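# Move boxes with lot numbers starting 2 onto desk

## Task

Each cardboard box has a lot number printed on the shelf edge directly beneath it. Move every cardboard box in the storeroom whose lot number starts with the digit 2 onto the desk, with no part of it overhanging the desk's edge. Every other cardboard box must stay on its own shelf, and the desk must stay roughly in place. The robot must not fall over or finish tilted, or the task fails.

## Robot and tools

ROBOT. A Hello Robot Stretch 4, about 1.6 m tall: an omni-wheel base (rim within 0.23 m of the base origin), a lift on a mast, one arm that telescopes forward, a three-axis wrist and a five-finger hand. There is a single arm, so every joint target sits in one flat dictionary.

FRAMES. Base frame: origin on the floor below the base centre, x forward, y left, z up, in metres. hand_pose is reported in this frame for the hand point, 0.045 m in front of the palm; its +z runs along straight fingers, +y out of the palm, +x across the palm away from the thumb. The odometry frame is the base frame as it was at the start. base_odometry counts wheel turns only, so slip looks like travel; heading is in rad, left positive, -3.142 to 3.142. If turned_by_wheels and turned_by_imu differ by over about 0.1 rad across one move, the base probably slipped or struck something.

move. One action per call. "base" is a relative offset from where the base last reported itself: {"translate_m": d} forward positive, {"strafe_m": d} left positive (these two can be combined for a straight diagonal), or {"rotate_rad": d} counter-clockwise positive. Ranges: translate and strafe -2 to 2 m, rotate -3.2 to 3.2 rad. "joints" holds absolute targets by name: lift_m 0 to 1.2 m; arm_m 0 to 0.55 m of extension; wrist_yaw_rad -1.134 to 4.276 (0 straight ahead, positive left, 3.14 folded back); wrist_pitch_rad -1.117 to 4.259 (0 level, 1.57 pointing down); wrist_roll_rad -1.117 to 4.259 (0 palm up, 1.57 palm toward robot's right, 3.14 palm down). Finger targets hand_little, hand_ring, hand_middle, hand_index, hand_thumb_bend are -1 (curled) to +1 (straight); hand_thumb_turn +1 beside the palm, -1 opposite the fingers. hand_force_limit (-1 to 1, about 0 to 10 N at the fingertip, 15 N for thumb motors) and hand_speed (-0.96 to 1) are settings, not motions. Out-of-range targets are clipped and reported. Optional: "pace" (slow, default, fast, max), "speeds" (per-joint top speed for wrist axes, lift_m, arm_m), "contact_limits" (0 lightest to 1 hardest, default 0.5, for arm_m, lift_m, translate_m, strafe_m, rotate_rad, each only beside its own command; a base limit persists until the next base action). {"end_of_arm": "enable_torque"} must be sent alone and revives a wrist motor that shut off. "cameras" picks head_camera, head_left_camera, head_right_camera, wrist_camera or all; omitted gives all for an empty move, none otherwise. "blocking" false returns in about 0.5 s while motion continues; a later move overrides only what it names. An empty move just reports state and images.

wait {seconds 0 to 10, cameras} lets time pass and returns early once motions rest. stop brakes all running motions and re-brakes slack wheels. zoom_image {camera, region [x0,y0,x1,y1] in pixels, at most 504 square} enlarges part of the newest image, useful for reading lot numbers. show_instructions shows the reference page. finished_scene ends the scene for good.

RESULTS. base_status and joint_status give done, moving, off_target (resting short of target) or an unrequested stop: contact_stop (held back; that motion goes slack), time_out (a move is cut at 14 s and drops its target), limit_stop_at_own_body, limit_stop_at_tilt (lean above 6 degrees; lift, arm and wheels go slack until it eases) or torque_fault. After an unrequested stop or refused call, the remaining move, wait and finished_scene calls of that reply are skipped. on_its_own lists what the robot did by itself, such as slack joints. lidar_m: 12 horizontal ranges in 30-degree sectors counter-clockwise from straight ahead (4th left, 7th behind, 10th right); "-" means nothing seen or closer than 0.25 m; thin legs and glass may be missed, but table tops count. wrist_depth_mm: 7x7 grid of depths, 100 to 2000 mm, "-" for unreadable or closer than about 200 mm. base_tilt in degrees (forward, right), with up to about 3 degrees of fixed error. motor_effort in percent with peak in brackets; servo_current for wrist servos in mA. hand_stopped_by lists little, ring, middle, index, thumb_bend, thumb_turn as moving, target, force, stalled or fault; the *_load_n values are fingertip forces, a lost grip showing as loads near 0.

GRASPING. Fingers start only when their target changes, stop at target or when load reaches hand_force_limit, then lock. For gentle grips use hand_speed -0.94 or lower; to squeeze harder raise the force limit and send a more-closed target. With the thumb turned in (-1) the hand wraps objects about 0.035 to 0.065 m thick; thumb tip and index pad can pinch light items up to about 0.08 m. The wrist camera sits behind the palm heel and can collide. At the start the force limit is 0 and hand_speed -0.8.

SELF-COLLISION. Expect own-body stops with the hand over the base below lift 0.25 (0.45 pointing down), with the wrist tilted up while rolled, or turned right and tilted up. With the wrist folded back, small tilts or rolls alone can trigger it. Avoid yaw above about 3.4 with the arm out.

SAFETY. Carrying over 1 kg with arm_m past 0.2 while driving, turning or stopping can tip the robot, worse at fast paces or with the lift rising. When lifting a load keep lift_m contact limit at least 0.15 for 1 kg, 0.3 for 2 kg. Lift height above 0.2 lowers base speed. Set boxes down rather than dropping them, do not let go of moving objects, avoid slamming or ramming shelves, desk or walls, and do not overload fingers. Loose objects may occasionally be nudged by outside disturbances.

Each tool is called after "Request:" as name(argument=value, ...), one argument or row to a line, values as JSON.

Reference images:

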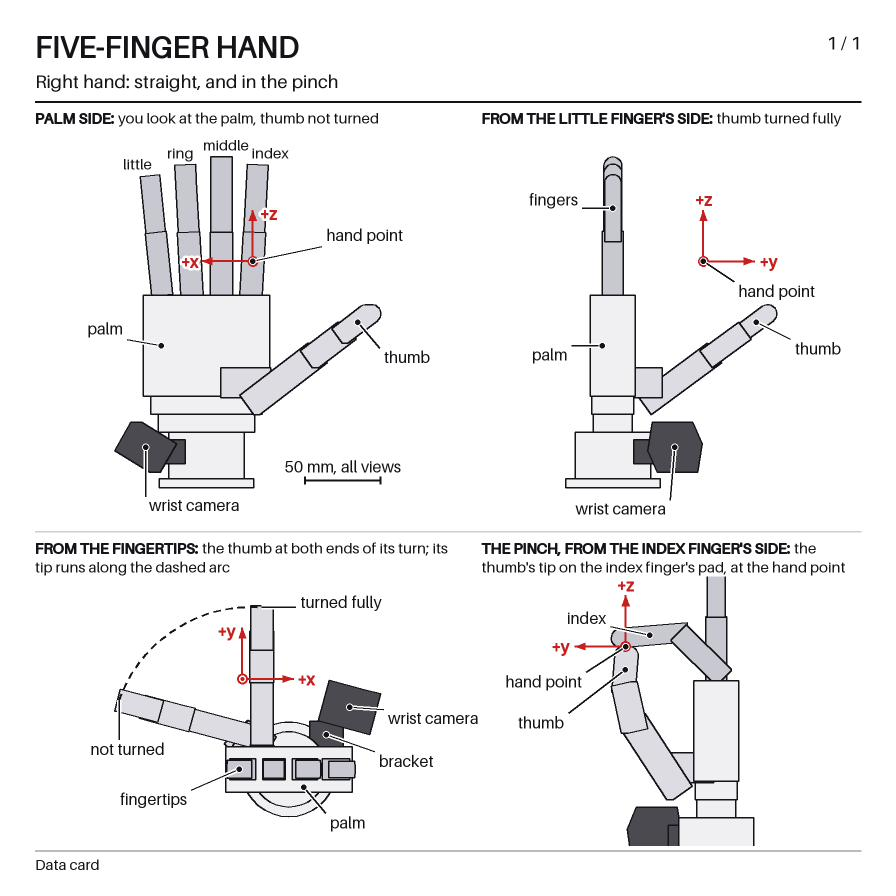

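## Session

Request:
move(
)

Scene clock: 0.00 s.
base_odometry: x=+0.000 y=+0.000 heading=+0.000
turned_by_wheels: +0.000
turned_by_imu: +0.000
base_tilt: forward=+0.0 right=+0.0
lidar_m: 1.91 1.01 0.73 0.67 0.70 1.05 2.32 1.09 0.78 0.72 0.79 1.08
base_status: not commanded
joint_positions: lift_m=+0.181 arm_m=+0.000 wrist_yaw_rad=+3.144 wrist_pitch_rad=+0.004 wrist_roll_rad=+0.000 hand_little=+1.000 hand_ring=+1.000 hand_middle=+1.000 hand_index=+1.000 hand_thumb_turn=+1.000 hand_thumb_bend=+1.000 hand_force_limit=+0.000 hand_speed=-0.800
joint_status: not commanded
measured_speeds: all 0
hand_stopped_by: target,target,target,target,target,target
little_load_n: 0.0
ring_load_n: 0.0
middle_load_n: 0.0
index_load_n: 0.0
thumb_bend_load_n: 0.0
thumb_turn_load_n: 0.0
motor_effort: lift_m=+22 arm_m=+3 wheel_0=+2 wheel_1=+2 wheel_2=+0
servo_current: wrist_yaw_rad=39 wrist_pitch_rad=39 wrist_roll_rad=39
hand_pose: x=-0.0511 y=+0.1176 z=+0.4186 quat_wxyz=(-0.500, -0.502, +0.500, +0.498) (m; base frame)
wrist_depth_mm: - 138 - - - - - / - 138 199 - - - - / - 138 183 - - - - / 137 143 - - - - - / - - - - - - - / 1078 1255 167 133 1537 - - / 878 - - - - - -
pictures: head_camera, head_left_camera, head_right_camera, wrist_camera

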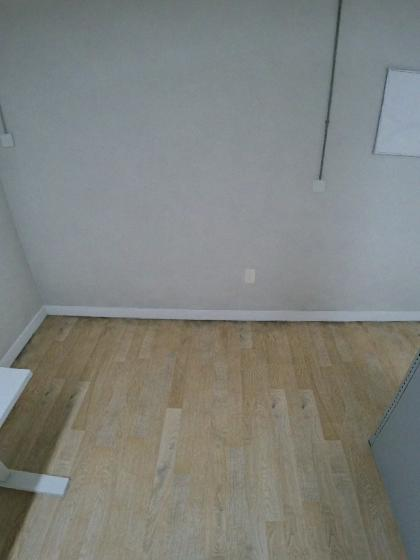

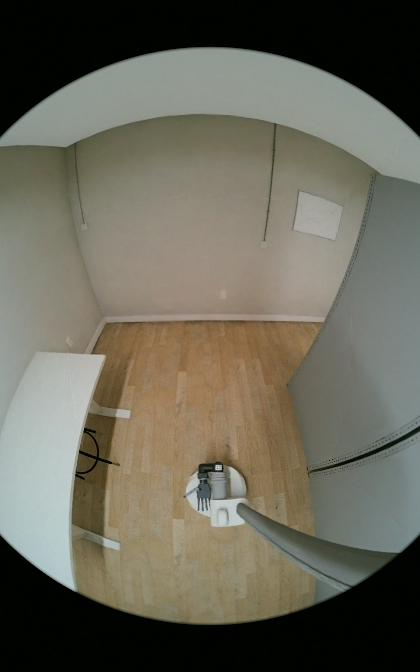

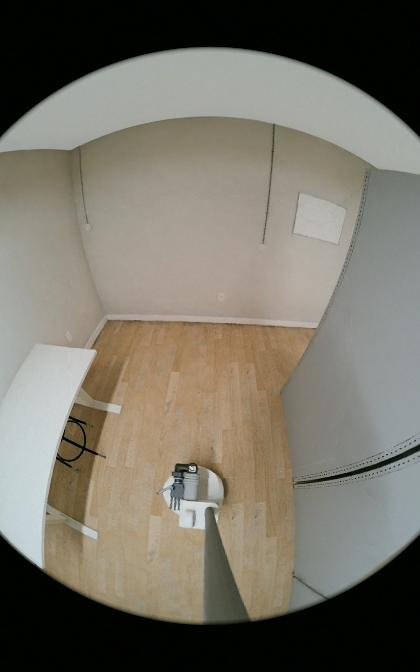

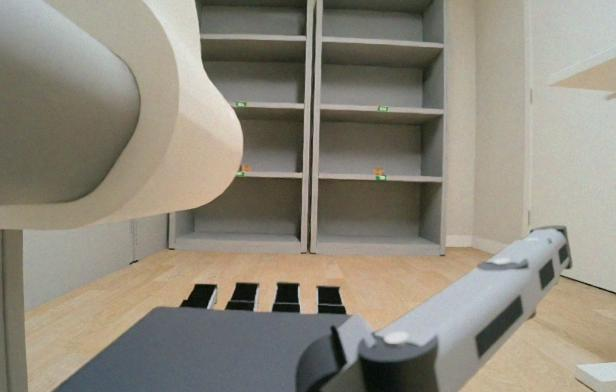

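Request:
zoom_image(
  camera="wrist_camera",
  region=[160, 0, 460, 260],
)

Request:
move(
  base={"rotate_rad": 3.14159},
  cameras=["all"],
)

Scaled by 1.680.

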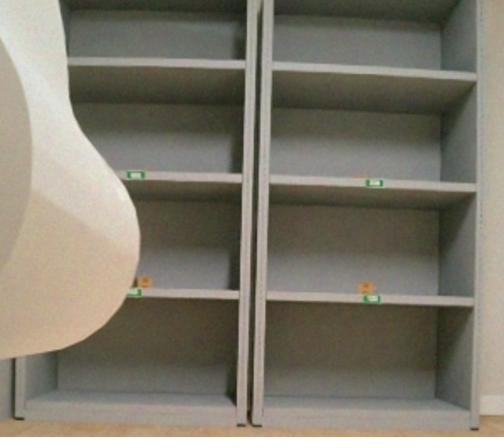

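Scene clock: 4.90 s.
move: done
base_odometry: x=+0.000 y=+0.000 heading=+3.141
turned_by_wheels: +3.141
turned_by_imu: +3.099
base_tilt: forward=+0.0 right=+0.0
lidar_m: 2.28 1.14 0.78 0.73 0.78 1.06 1.93 2.01 0.73 0.69 0.73 1.00
base_status: done
joint_positions: lift_m=+0.181 arm_m=+0.000 wrist_yaw_rad=+3.145 wrist_pitch_rad=+0.004 wrist_roll_rad=+0.000 hand_little=+1.000 hand_ring=+1.000 hand_middle=+1.000 hand_index=+1.000 hand_thumb_turn=+1.000 hand_thumb_bend=+1.000 hand_force_limit=+0.000 hand_speed=-0.800
joint_status: not commanded
measured_speeds: all 0
hand_stopped_by: target,target,target,target,target,target
little_load_n: 0.0
ring_load_n: 0.0
middle_load_n: 0.0
index_load_n: 0.0
thumb_bend_load_n: 0.0
thumb_turn_load_n: 0.0
motor_effort: lift_m=+22(22) arm_m=-3(3) wheel_0=-1(8) wheel_1=-2(10) wheel_2=+1(11)
servo_current: wrist_yaw_rad=26(46) wrist_pitch_rad=39(59) wrist_roll_rad=39(52)
hand_pose: x=-0.0511 y=+0.1176 z=+0.4186 quat_wxyz=(-0.500, -0.502, +0.500, +0.498)
wrist_depth_mm: - 138 - - - - - / - 138 202 - - - - / - 138 189 - - - - / 138 145 - - - - - / - - - - - - - / 1205 1229 167 133 1464 - - / 866 - - - - - -
pictures: head_camera, head_left_camera, head_right_camera, wrist_camera

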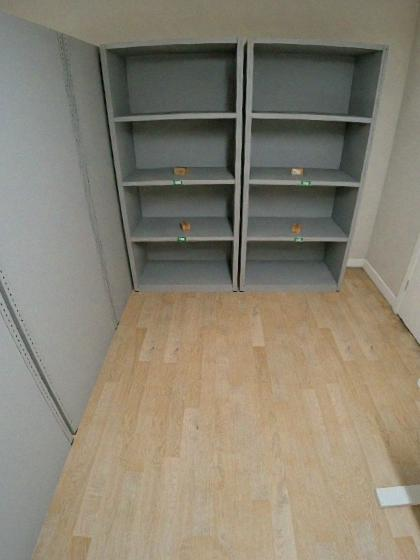

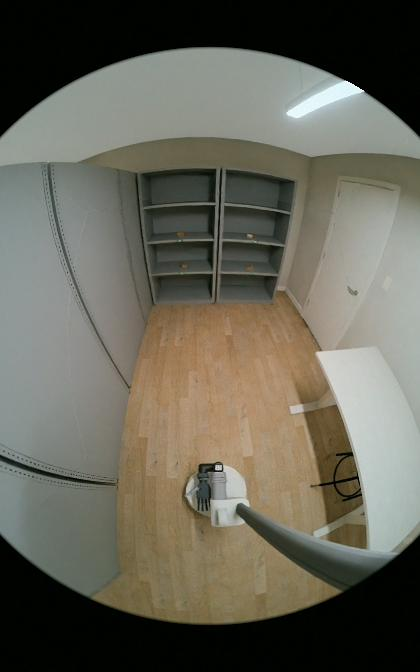

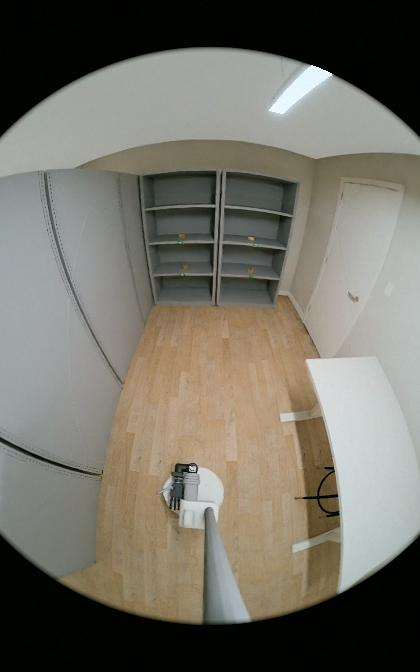

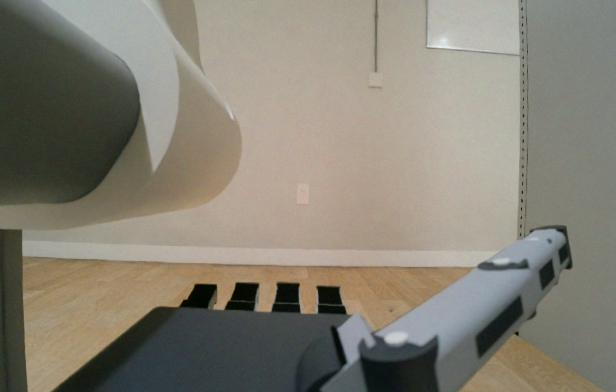

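Request:
zoom_image(
  camera="head_camera",
  region=[100, 30, 400, 300],
)

Request:
zoom_image(
  camera="head_camera",
  region=[150, 150, 330, 260],
)

Request:
zoom_image(
  camera="head_left_camera",
  region=[0, 100, 420, 604],
)

Scaled by 1.680 from the camera's image (finer frame: 1200x1600).

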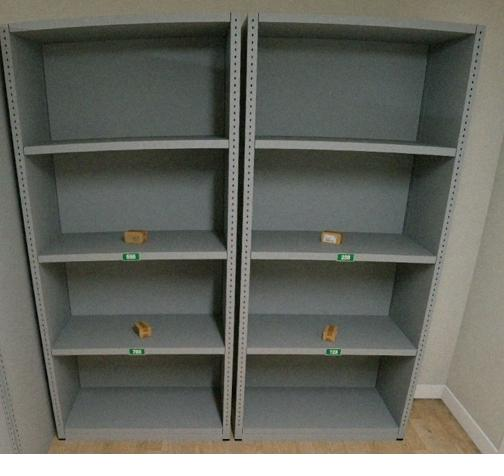

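Scaled by 2.800 from the camera's image (finer frame: 1200x1600).

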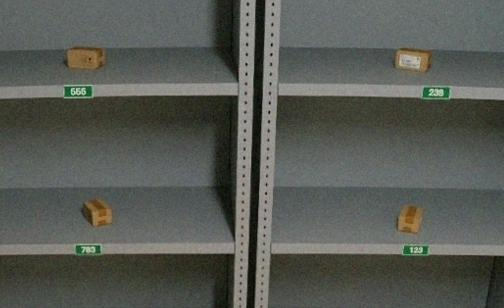

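Scaled by 1.000.

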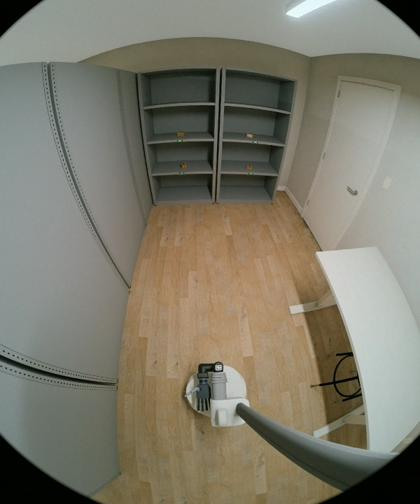

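Request:
move(
  base={"translate_m": 1.1},
  joints={"lift_m": 0.8, "wrist_yaw_rad": 0},
  cameras=["all"],
)

Scene clock: 54.40 s.
move: done
base_odometry: x=-1.100 y=+0.000 heading=+3.141
turned_by_wheels: +0.000
turned_by_imu: +0.005
base_tilt: forward=-0.1 right=+0.0
lidar_m: 1.19 1.16 0.81 0.76 0.80 1.13 3.05 0.98 0.74 1.20 1.48 1.28
base_status: done
joint_positions: lift_m=+0.800 arm_m=+0.000 wrist_yaw_rad=+0.002 wrist_pitch_rad=+0.004 wrist_roll_rad=+0.000 hand_little=+1.000 hand_ring=+1.000 hand_middle=+1.000 hand_index=+1.000 hand_thumb_turn=+1.000 hand_thumb_bend=+1.000 hand_force_limit=+0.000 hand_speed=-0.800
joint_status: all done
measured_speeds: all 0
hand_stopped_by: target,target,target,target,target,target
little_load_n: 0.0
ring_load_n: 0.0
middle_load_n: 0.0
index_load_n: 0.0
thumb_bend_load_n: 0.0
thumb_turn_load_n: 0.0
motor_effort: lift_m=+27(31) arm_m=-3(3) wheel_0=+0(7) wheel_1=+0(10) wheel_2=+1(14)
servo_current: wrist_yaw_rad=33(104) wrist_pitch_rad=39(59) wrist_roll_rad=39(52)
hand_pose: x=+0.3928 y=-0.1178 z=+1.0371 quat_wxyz=(+0.499, +0.500, +0.501, +0.500)
wrist_depth_mm: - - - - - - - / - - - - - - - / - - - 1025 - - - / - - - 1042 - - - / - - - 1042 - - - / - 124 129 133 - - - / - - - - - - -
pictures: head_camera, head_left_camera, head_right_camera, wrist_camera
wrist_camera: T_world_to_cam=[[-0.02885, -0.99816, 0.05341, -0.14672], [-0.00755, -0.05322, -0.99855, 1.03238], [0.99955, -0.02921, -0.006, -0.22916]] pos_world=[0.23262, -0.0982, 1.03735]

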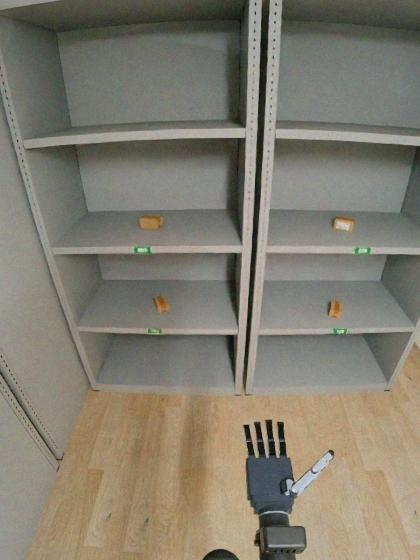

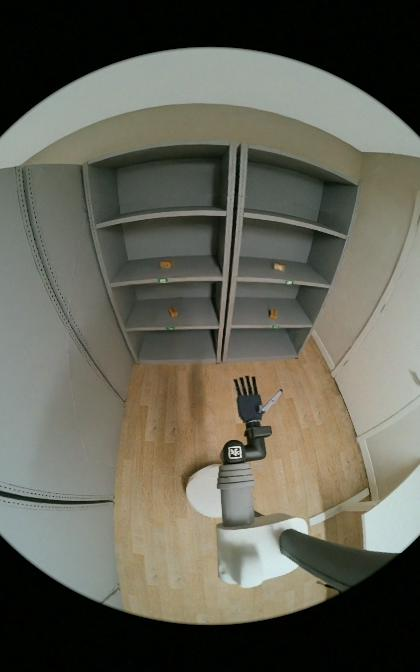

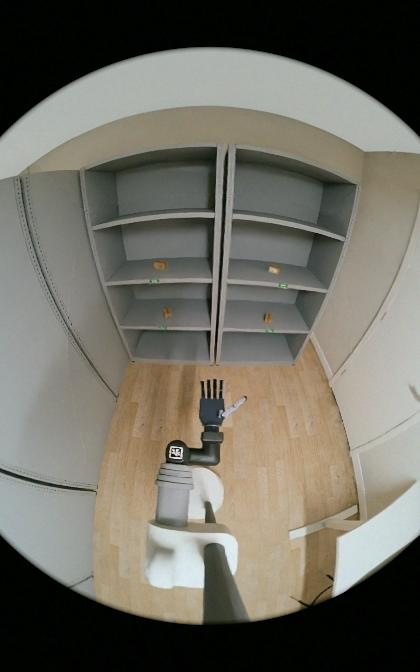

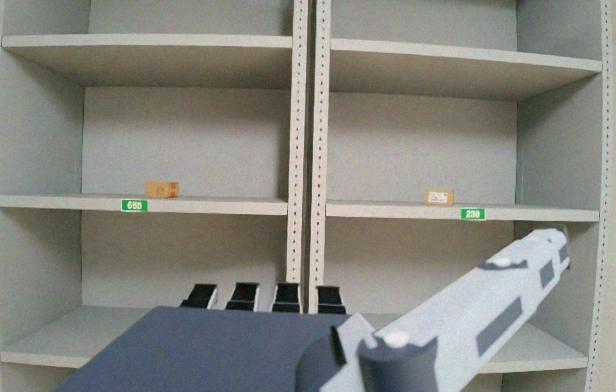

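Request:
zoom_image(
  camera="head_camera",
  region=[290, 190, 400, 350],
)

Request:
zoom_image(
  camera="head_camera",
  region=[110, 190, 220, 350],
)

Request:
zoom_image(
  camera="wrist_camera",
  region=[360, 160, 560, 260],
)

Scaled by 3.150 from the camera's image (finer frame: 1200x1600).

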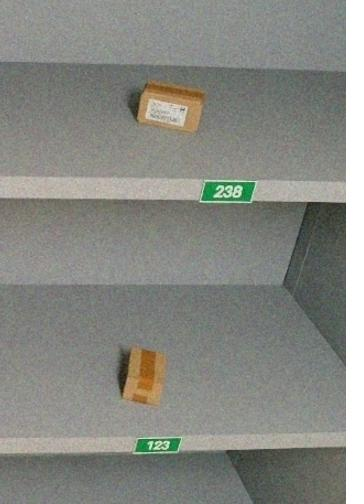

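Scaled by 3.150 from the camera's image (finer frame: 1200x1600).

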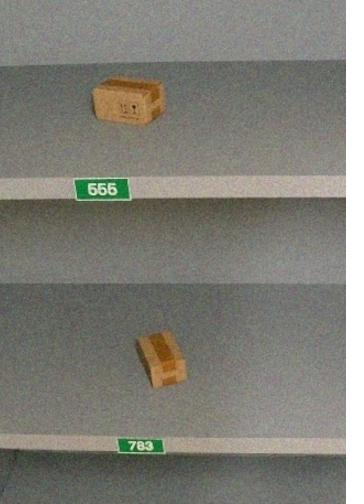

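Scaled by 2.520.

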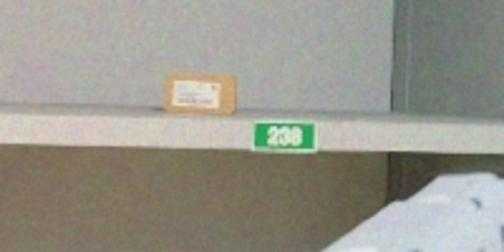

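Request:
move(
  base={"translate_m": 0.6, "strafe_m": -0.43},
  joints={"lift_m": 1.15, "wrist_yaw_rad": -0.36, "wrist_pitch_rad": 0.66, "wrist_roll_rad": 3.14, "hand_thumb_turn": -1},
  cameras=["all"],
)

Scene clock: 144.43 s.
move: done
base_odometry: x=-1.700 y=+0.430 heading=-3.142
turned_by_wheels: +0.000
turned_by_imu: +0.005
base_tilt: forward=+0.0 right=+0.0
lidar_m: 0.61 0.64 0.94 1.23 1.29 1.74 1.87 0.95 1.02 0.96 0.99 0.66
base_status: done
joint_positions: lift_m=+1.150 arm_m=+0.000 wrist_yaw_rad=-0.358 wrist_pitch_rad=+0.660 wrist_roll_rad=+3.136 hand_little=+1.000 hand_ring=+1.000 hand_middle=+1.000 hand_index=+1.000 hand_thumb_turn=-1.000 hand_thumb_bend=+1.000 hand_force_limit=+0.000 hand_speed=-0.800
joint_status: all done
measured_speeds: all 0
hand_stopped_by: target,target,target,target,target,target
little_load_n: 0.0
ring_load_n: 0.0
middle_load_n: 0.0
index_load_n: 0.0
thumb_bend_load_n: 0.0
thumb_turn_load_n: 0.0
motor_effort: lift_m=+27(33) arm_m=-3(3) wheel_0=+1(10) wheel_1=-1(8) wheel_2=+2(14)
servo_current: wrist_yaw_rad=39(78) wrist_pitch_rad=39(91) wrist_roll_rad=39(124)
hand_pose: x=+0.2801 y=-0.1017 z=+1.1443 quat_wxyz=(-0.250, +0.514, -0.737, +0.362)
wrist_depth_mm: - 1308 1308 - - - 750 / - 1499 - 114 - - - / - - - - - - - / - - - - - - - / - - - - - 525 500 / - 135 128 - - - - / - - - - - - -
pictures: head_camera, head_left_camera, head_right_camera, wrist_camera
wrist_camera: T_world_to_cam=[[0.2935, 0.95556, -0.02747, 0.06136], [0.59095, -0.15877, 0.79093, -1.08663], [0.75142, -0.24838, -0.61129, 0.62434]] pos_world=[0.15499, -0.07608, 1.24279]

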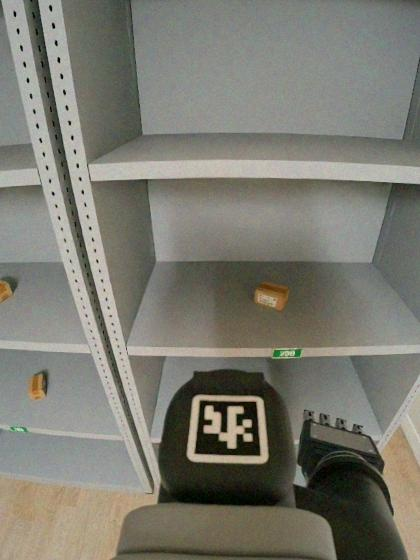

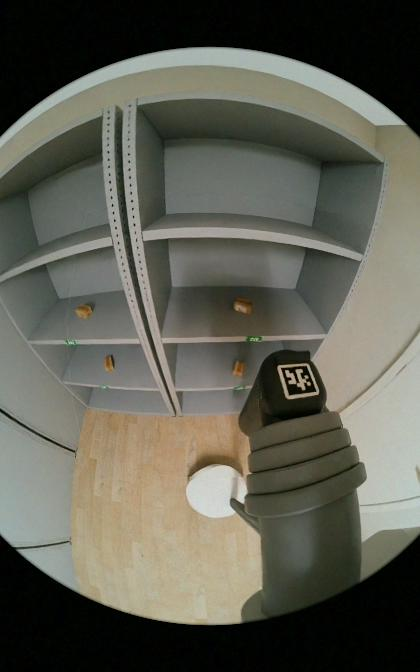

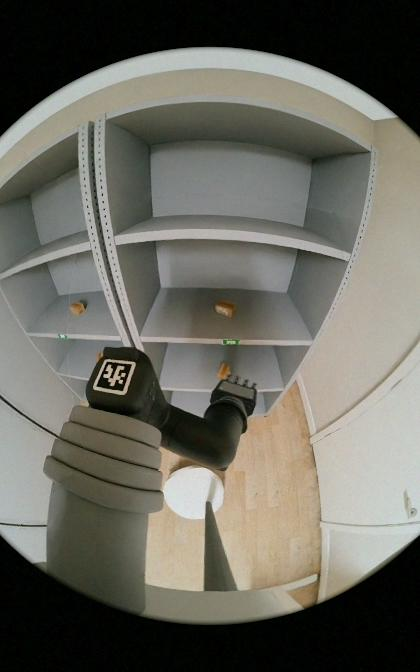

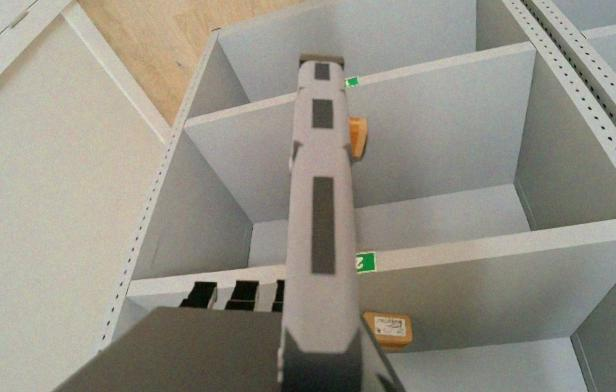

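Request:
zoom_image(
  camera="head_camera",
  region=[230, 260, 350, 370],
)

Request:
zoom_image(
  camera="wrist_camera",
  region=[300, 230, 500, 392],
)

Scaled by 4.200 from the camera's image (finer frame: 1200x1600).

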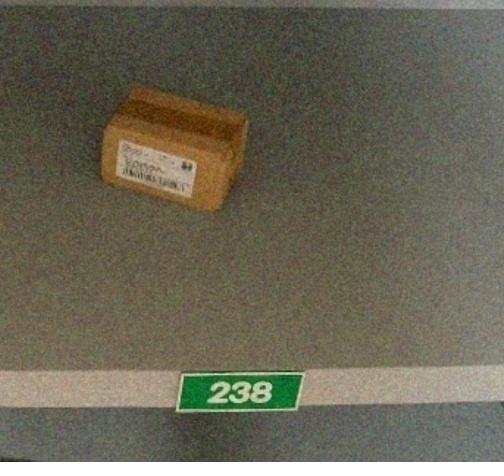

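Scaled by 2.520.

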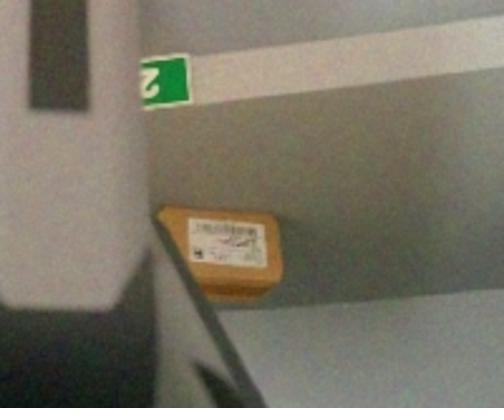

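Request:
move(
  base={"translate_m": 0.2, "strafe_m": -0.018},
  joints={"lift_m": 1.095, "hand_index": 0.5, "hand_middle": 0.5},
)

Request:
move(
  joints={"arm_m": 0.22},
  cameras=["all"],
)

Scene clock: 176.17 s.
move: done
base_odometry: x=-1.900 y=+0.448 heading=-3.141
turned_by_wheels: +0.000
turned_by_imu: +0.001
base_tilt: forward=+0.0 right=+0.0
lidar_m: 0.42 0.43 0.60 1.20 1.27 1.79 1.13 1.15 1.02 0.94 0.65 0.43
base_status: done
joint_positions: lift_m=+1.095 arm_m=+0.000 wrist_yaw_rad=-0.359 wrist_pitch_rad=+0.660 wrist_roll_rad=+3.136 hand_little=+1.000 hand_ring=+1.000 hand_middle=+0.500 hand_index=+0.500 hand_thumb_turn=-1.000 hand_thumb_bend=+1.000 hand_force_limit=+0.000 hand_speed=-0.800
joint_status: all done
measured_speeds: all 0
hand_stopped_by: target,target,target,target,target,target
little_load_n: 0.0
ring_load_n: 0.0
middle_load_n: -0.5
index_load_n: 0.0
thumb_bend_load_n: 0.0
thumb_turn_load_n: 0.5
motor_effort: lift_m=+16(27) arm_m=-3(3) wheel_0=+1(8) wheel_1=+0(8) wheel_2=+0(13)
servo_current: wrist_yaw_rad=33(52) wrist_pitch_rad=33(52) wrist_roll_rad=33(52)
hand_pose: x=+0.2801 y=-0.1017 z=+1.0902 quat_wxyz=(-0.250, +0.514, -0.737, +0.362)
wrist_depth_mm: - 1281 - - - - - / - - - 113 - - - / - - - - - - 842 / - - - - - 342 325 / 473 439 418 203 - 392 387 / - 484 129 - - 484 480 / - - - - - - -
pictures: none

Scene clock: 177.93 s.
move: done
base_odometry: x=-1.900 y=+0.448 heading=-3.141
turned_by_wheels: +0.000
turned_by_imu: +0.001
base_tilt: forward=+0.0 right=+0.0
lidar_m: 0.40 0.43 0.61 1.22 1.29 1.78 1.14 1.13 1.02 0.95 0.64 0.42
base_status: not commanded
joint_positions: lift_m=+1.095 arm_m=+0.220 wrist_yaw_rad=-0.359 wrist_pitch_rad=+0.660 wrist_roll_rad=+3.136 hand_little=+1.000 hand_ring=+1.000 hand_middle=+0.500 hand_index=+0.500 hand_thumb_turn=-1.000 hand_thumb_bend=+1.000 hand_force_limit=+0.000 hand_speed=-0.800
joint_status: all done
measured_speeds: all 0
hand_stopped_by: target,target,target,target,target,target
little_load_n: 0.0
ring_load_n: 0.0
middle_load_n: 0.0
index_load_n: 0.0
thumb_bend_load_n: 0.0
thumb_turn_load_n: 0.0
motor_effort: lift_m=+16(16) arm_m=+5(9) wheel_0=+1(1) wheel_1=+1(1) wheel_2=+0(0)
servo_current: wrist_yaw_rad=39(46) wrist_pitch_rad=52(52) wrist_roll_rad=39(59)
hand_pose: x=+0.5000 y=-0.1017 z=+1.0902 quat_wxyz=(-0.250, +0.514, -0.737, +0.362)
wrist_depth_mm: - - 212 206 203 196 - / 248 233 232 216 225 222 215 / 271 272 270 267 263 259 256 / 329 325 324 320 312 310 307 / 418 410 402 362 - 382 382 / - 484 129 - - 480 - / - - - - - - -
pictures: head_camera, head_left_camera, head_right_camera, wrist_camera
wrist_camera: T_world_to_cam=[[0.29384, 0.95546, -0.02738, -0.00491], [0.59088, -0.15905, 0.79092, -1.17385], [0.75134, -0.24858, -0.6113, 0.42613]] pos_world=[0.37489, -0.07608, 1.18879]

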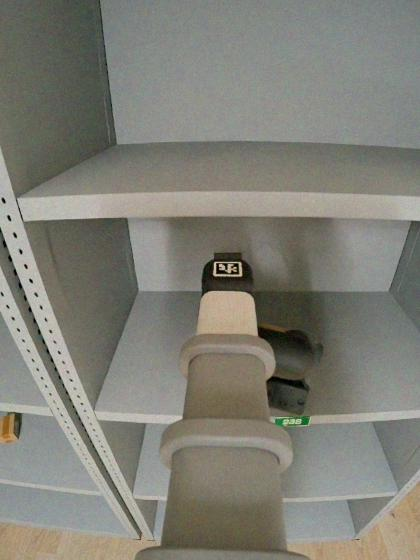

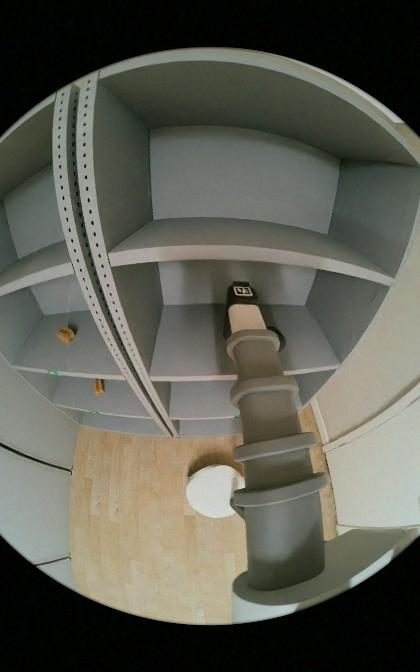

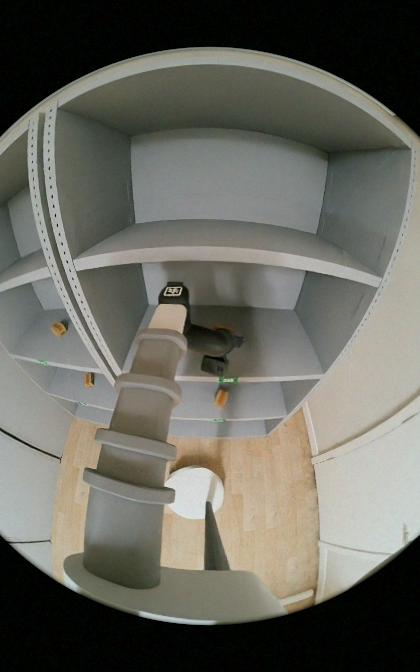

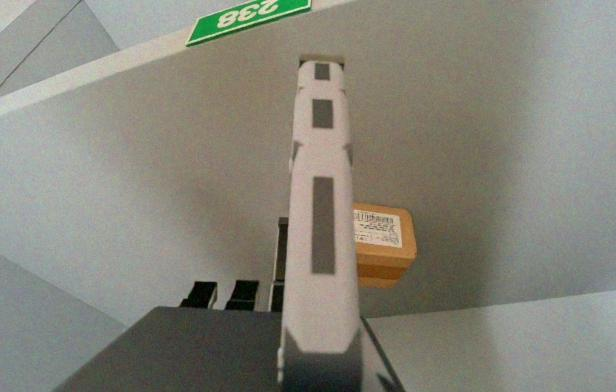

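Request:
zoom_image(
  camera="wrist_camera",
  region=[340, 180, 460, 300],
)

Scaled by 4.200.

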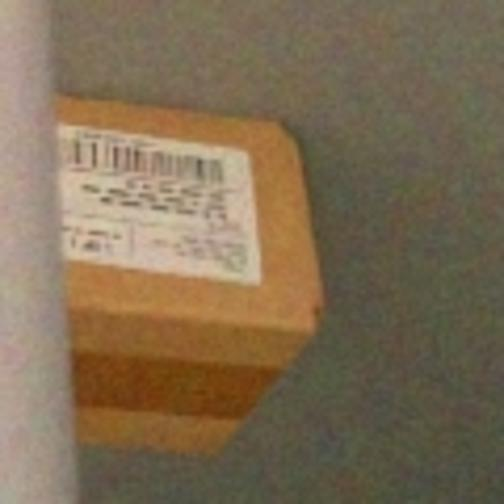

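Request:
move(
  joints={"arm_m": 0.37},
  cameras=["all"],
)

Request:
zoom_image(
  camera="wrist_camera",
  region=[260, 100, 500, 340],
)

Request:
zoom_image(
  camera="head_right_camera",
  region=[160, 260, 320, 460],
)

Scene clock: 197.40 s.
move: done
base_odometry: x=-1.900 y=+0.448 heading=-3.141
turned_by_wheels: +0.000
turned_by_imu: +0.001
base_tilt: forward=+0.0 right=+0.0
lidar_m: 0.41 0.43 0.62 1.23 1.28 1.76 1.14 1.15 0.99 0.96 0.63 0.44
base_status: not commanded
joint_positions: lift_m=+1.095 arm_m=+0.370 wrist_yaw_rad=-0.359 wrist_pitch_rad=+0.660 wrist_roll_rad=+3.136 hand_little=+1.000 hand_ring=+1.000 hand_middle=+0.500 hand_index=+0.500 hand_thumb_turn=-1.000 hand_thumb_bend=+1.000 hand_force_limit=+0.000 hand_speed=-0.800
joint_status: all done
measured_speeds: all 0
hand_stopped_by: target,target,target,target,target,target
little_load_n: 0.0
ring_load_n: 0.0
middle_load_n: 0.0
index_load_n: 0.0
thumb_bend_load_n: 0.0
thumb_turn_load_n: 0.0
motor_effort: lift_m=+16(16) arm_m=+5(9) wheel_0=+1(1) wheel_1=+1(1) wheel_2=+0(1)
servo_current: wrist_yaw_rad=33(46) wrist_pitch_rad=39(59) wrist_roll_rad=39(52)
hand_pose: x=+0.6500 y=-0.1017 z=+1.0902 quat_wxyz=(-0.250, +0.514, -0.737, +0.362)
wrist_depth_mm: 206 206 201 200 203 196 - / 231 231 217 177 213 223 216 / 270 271 253 198 263 260 257 / 327 325 322 319 314 310 306 / 413 407 399 362 - 382 362 / - 477 128 - - 359 342 / - - - - - 334 319
pictures: head_camera, head_left_camera, head_right_camera, wrist_camera
wrist_camera: T_world_to_cam=[[0.29384, 0.95546, -0.02738, -0.04898], [0.59088, -0.15905, 0.79092, -1.26249], [0.75134, -0.24858, -0.6113, 0.31343]] pos_world=[0.52489, -0.07608, 1.18879]

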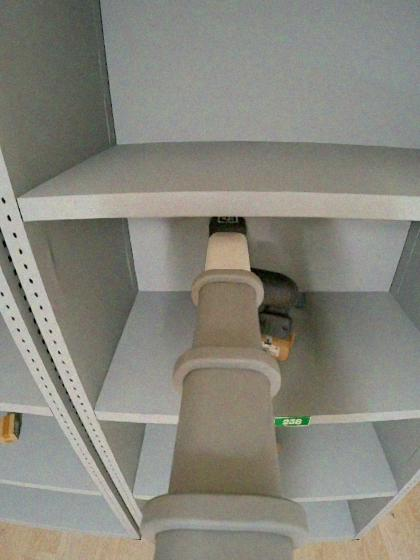

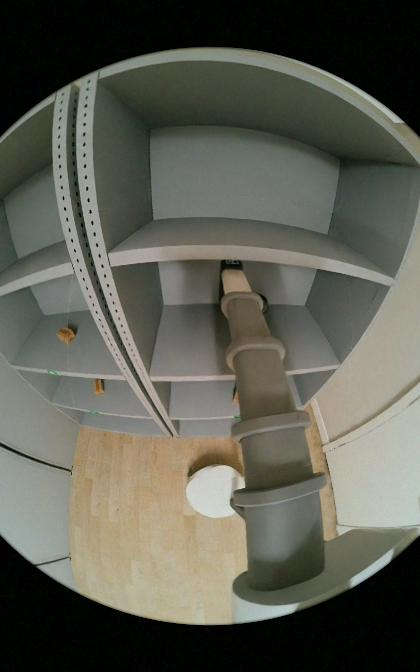

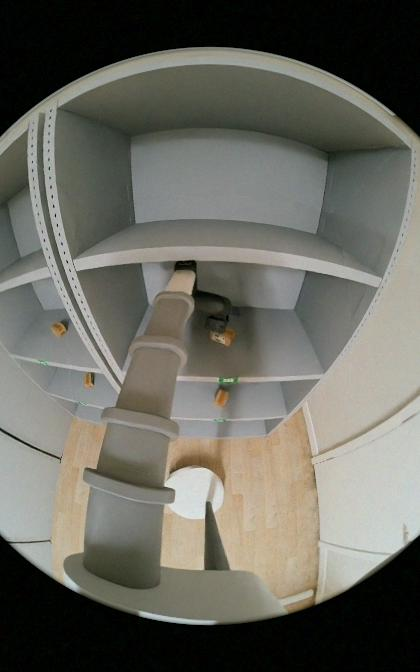

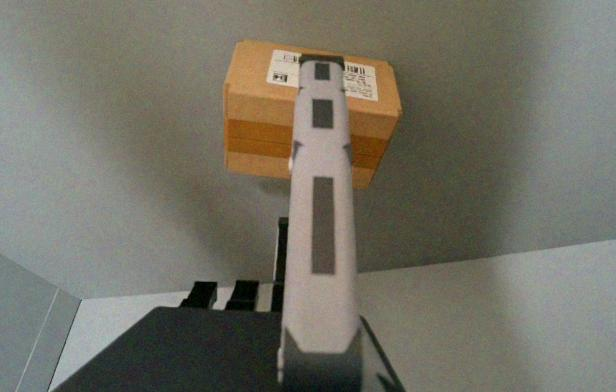

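Scaled by 2.100.

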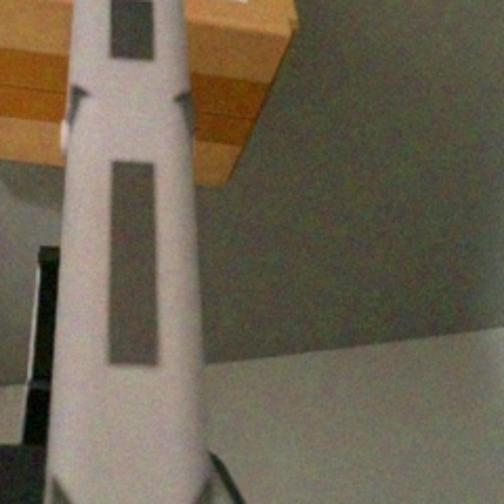

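Scaled by 2.520 from the camera's image (finer frame: 600x960).

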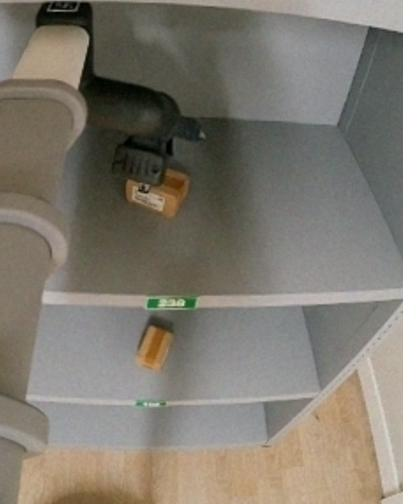

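Request:
move(
  joints={"arm_m": 0.38, "wrist_yaw_rad": -0.41},
)

Request:
move(
  joints={"lift_m": 1.03},
  pace="slow",
  contact_limits={"lift_m": 0.2},
  cameras=["wrist_camera", "head_right_camera", "head_camera"],
)

Request:
zoom_image(
  camera="head_right_camera",
  region=[160, 260, 320, 460],
)

Scene clock: 229.77 s.
move: done
base_odometry: x=-1.900 y=+0.448 heading=-3.141
turned_by_wheels: +0.000
turned_by_imu: +0.001
base_tilt: forward=+0.0 right=+0.0
lidar_m: 0.42 0.39 0.62 1.22 1.28 1.76 1.13 1.14 1.00 0.94 0.65 0.44
base_status: not commanded
joint_positions: lift_m=+1.095 arm_m=+0.380 wrist_yaw_rad=-0.408 wrist_pitch_rad=+0.660 wrist_roll_rad=+3.136 hand_little=+1.000 hand_ring=+1.000 hand_middle=+0.500 hand_index=+0.500 hand_thumb_turn=-1.000 hand_thumb_bend=+1.000 hand_force_limit=+0.000 hand_speed=-0.800
joint_status: all done
measured_speeds: all 0
hand_stopped_by: target,target,target,target,target,target
little_load_n: 0.0
ring_load_n: 0.0
middle_load_n: 0.0
index_load_n: 0.0
thumb_bend_load_n: 0.0
thumb_turn_load_n: 0.0
motor_effort: lift_m=+16(16) arm_m=+5(7) wheel_0=+1(1) wheel_1=+1(1) wheel_2=+0(0)
servo_current: wrist_yaw_rad=39(59) wrist_pitch_rad=26(52) wrist_roll_rad=39(46)
hand_pose: x=+0.6548 y=-0.1070 z=+1.0902 quat_wxyz=(-0.240, +0.495, -0.749, +0.368)
wrist_depth_mm: 204 206 201 198 202 196 - / 231 231 217 174 196 223 214 / 273 270 260 198 263 260 256 / 329 325 322 319 314 310 307 / 415 404 399 359 - 368 357 / - 477 129 - - 355 330 / - - - - - 327 312
pictures: none

Scene clock: 231.20 s.
move: done
base_odometry: x=-1.900 y=+0.448 heading=-3.141
turned_by_wheels: +0.000
turned_by_imu: +0.000
base_tilt: forward=+0.0 right=+0.0
lidar_m: 0.41 0.43 0.56 1.23 1.31 1.78 1.11 1.14 1.02 0.96 0.62 0.43
base_status: not commanded
joint_positions: lift_m=+1.031 arm_m=+0.380 wrist_yaw_rad=-0.408 wrist_pitch_rad=+0.660 wrist_roll_rad=+3.136 hand_little=+1.000 hand_ring=+1.000 hand_middle=+0.500 hand_index=+0.500 hand_thumb_turn=-1.000 hand_thumb_bend=+1.000 hand_force_limit=+0.000 hand_speed=-0.800
joint_status: all done
measured_speeds: all 0
hand_stopped_by: target,target,target,target,target,target
little_load_n: 0.0
ring_load_n: 0.0
middle_load_n: 0.0
index_load_n: 0.5
thumb_bend_load_n: 0.0
thumb_turn_load_n: 0.0
motor_effort: lift_m=+15(17) arm_m=+5(5) wheel_0=+1(1) wheel_1=+1(1) wheel_2=+0(0)
servo_current: wrist_yaw_rad=20(52) wrist_pitch_rad=46(52) wrist_roll_rad=52(52)
contact_limits: lift_m 0.2
hand_pose: x=+0.6548 y=-0.1070 z=+1.0253 quat_wxyz=(-0.240, +0.495, -0.749, +0.368)
wrist_depth_mm: 135 133 137 137 133 133 - / 152 153 154 144 156 151 151 / 178 179 150 150 167 178 182 / 214 214 137 137 142 211 211 / 270 267 172 - - 264 263 / 368 334 129 - - 338 320 / - - - - - 322 307
pictures: head_camera, head_right_camera, wrist_camera
wrist_camera: T_world_to_cam=[[0.3408, 0.93974, -0.02732, -0.07971], [0.58226, -0.18816, 0.79093, -1.21222], [0.73813, -0.28546, -0.6113, 0.27349]] pos_world=[0.53112, -0.07511, 1.12379]

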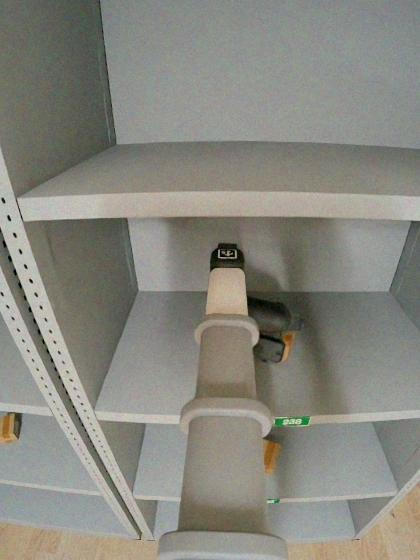

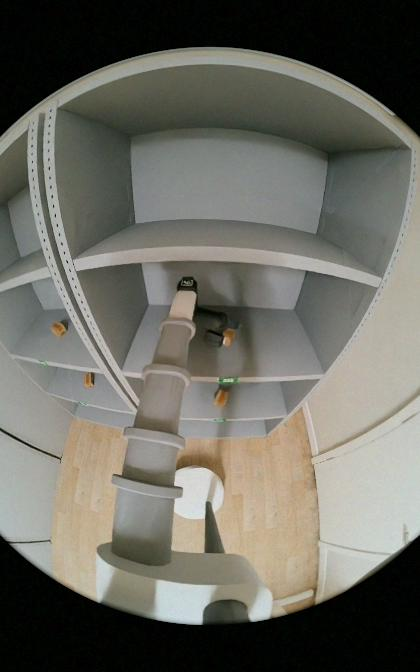

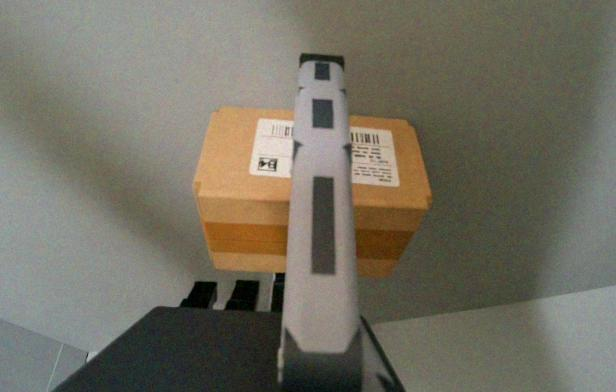

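Scaled by 2.520 from the camera's image (finer frame: 600x960).

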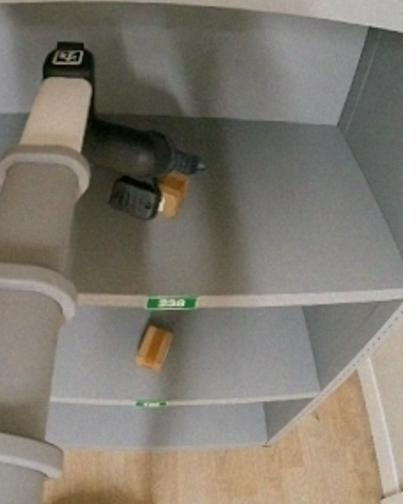

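Request:
move(
  joints={"hand_thumb_bend": 0.6},
)

Request:
move(
  joints={"hand_thumb_bend": -0.1, "hand_index": 0.0, "hand_middle": 0.0, "hand_speed": -0.93, "hand_force_limit": -0.3},
  cameras=["wrist_camera", "head_right_camera"],
)

Scene clock: 239.53 s.
move: done
base_odometry: x=-1.900 y=+0.448 heading=-3.141
turned_by_wheels: +0.000
turned_by_imu: +0.002
base_tilt: forward=+0.0 right=-0.1
lidar_m: 0.39 0.42 0.61 1.23 1.29 1.77 1.13 1.12 1.02 0.95 0.64 0.43
base_status: not commanded
joint_positions: lift_m=+1.031 arm_m=+0.380 wrist_yaw_rad=-0.408 wrist_pitch_rad=+0.660 wrist_roll_rad=+3.136 hand_little=+1.000 hand_ring=+1.000 hand_middle=+0.500 hand_index=+0.500 hand_thumb_turn=-1.000 hand_thumb_bend=+0.600 hand_force_limit=+0.000 hand_speed=-0.800
joint_status: all done
measured_speeds: all 0
hand_stopped_by: target,target,target,target,target,target
little_load_n: 0.0
ring_load_n: 0.0
middle_load_n: 0.0
index_load_n: 0.5
thumb_bend_load_n: 0.0
thumb_turn_load_n: 0.0
motor_effort: lift_m=+15(15) arm_m=+5(5) wheel_0=+1(1) wheel_1=+1(1) wheel_2=+0(0)
servo_current: wrist_yaw_rad=33(46) wrist_pitch_rad=33(52) wrist_roll_rad=46(52)
contact_limits: lift_m 0.2
hand_pose: x=+0.6548 y=-0.1070 z=+1.0253 quat_wxyz=(-0.240, +0.495, -0.749, +0.368)
wrist_depth_mm: 135 133 137 137 133 133 - / 151 153 154 153 157 152 151 / 178 178 150 146 162 177 181 / 213 213 137 137 142 211 213 / 268 267 172 - 263 263 265 / 366 332 129 - - 336 320 / - - - - - 325 307
pictures: none

Scene clock: 242.57 s.
move: off_target
base_odometry: x=-1.900 y=+0.448 heading=-3.141
turned_by_wheels: +0.000
turned_by_imu: +0.001
base_tilt: forward=+0.0 right=+0.0
lidar_m: 0.39 0.43 0.64 1.23 1.28 1.81 1.13 1.11 0.99 0.96 0.63 0.43
base_status: not commanded
joint_positions: lift_m=+1.031 arm_m=+0.380 wrist_yaw_rad=-0.408 wrist_pitch_rad=+0.660 wrist_roll_rad=+3.136 hand_little=+1.000 hand_ring=+1.000 hand_middle=+0.324 hand_index=+0.344 hand_thumb_turn=-1.000 hand_thumb_bend=+0.530 hand_force_limit=-0.300 hand_speed=-0.930
joint_status: hand_middle off_target (ended at +0.324, target +0.000); hand_index off_target (ended at +0.344, target +0.000); hand_thumb_bend off_target (ended at +0.530, target -0.100); the others done
measured_speeds: all 0
hand_stopped_by: target,target,force,force,force,target
little_load_n: 0.0
ring_load_n: 0.0
middle_load_n: 4.5
index_load_n: 2.0
thumb_bend_load_n: 6.5
thumb_turn_load_n: 0.0
motor_effort: lift_m=+15(15) arm_m=+4(5) wheel_0=+1(1) wheel_1=+1(1) wheel_2=+0(0)
servo_current: wrist_yaw_rad=33(46) wrist_pitch_rad=39(59) wrist_roll_rad=39(52)
contact_limits: lift_m 0.2
hand_pose: x=+0.6548 y=-0.1070 z=+1.0253 quat_wxyz=(-0.241, +0.495, -0.749, +0.368)
wrist_depth_mm: 136 136 138 138 134 133 - / 152 154 154 154 158 153 151 / 179 180 144 138 153 178 - / 216 215 134 135 137 213 213 / 272 268 243 - 252 265 267 / 370 336 129 - - 336 324 / - - - - - 324 307
pictures: head_right_camera, wrist_camera
wrist_camera: T_world_to_cam=[[0.34092, 0.9397, -0.02715, -0.07998], [0.58218, -0.18837, 0.79094, -1.2122], [0.73813, -0.28546, -0.6113, 0.27349]] pos_world=[0.53112, -0.07511, 1.12379]

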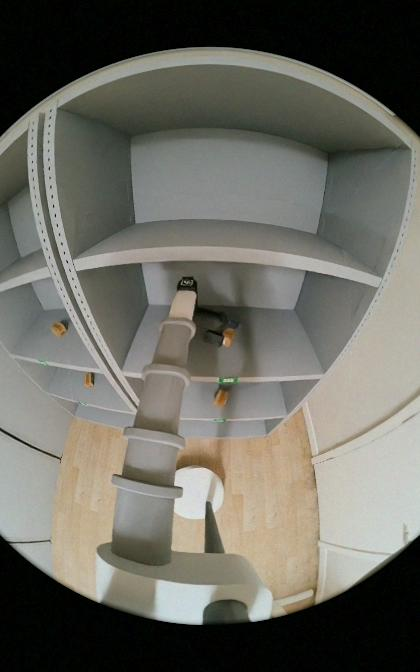

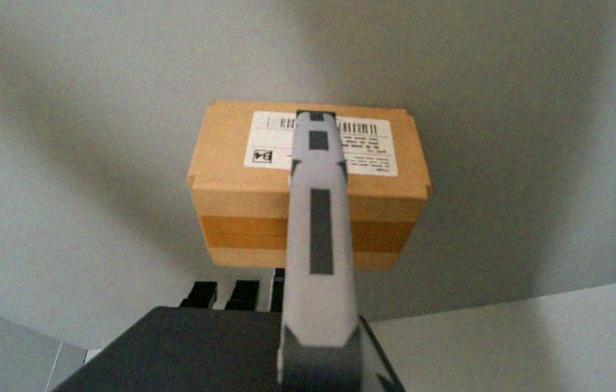

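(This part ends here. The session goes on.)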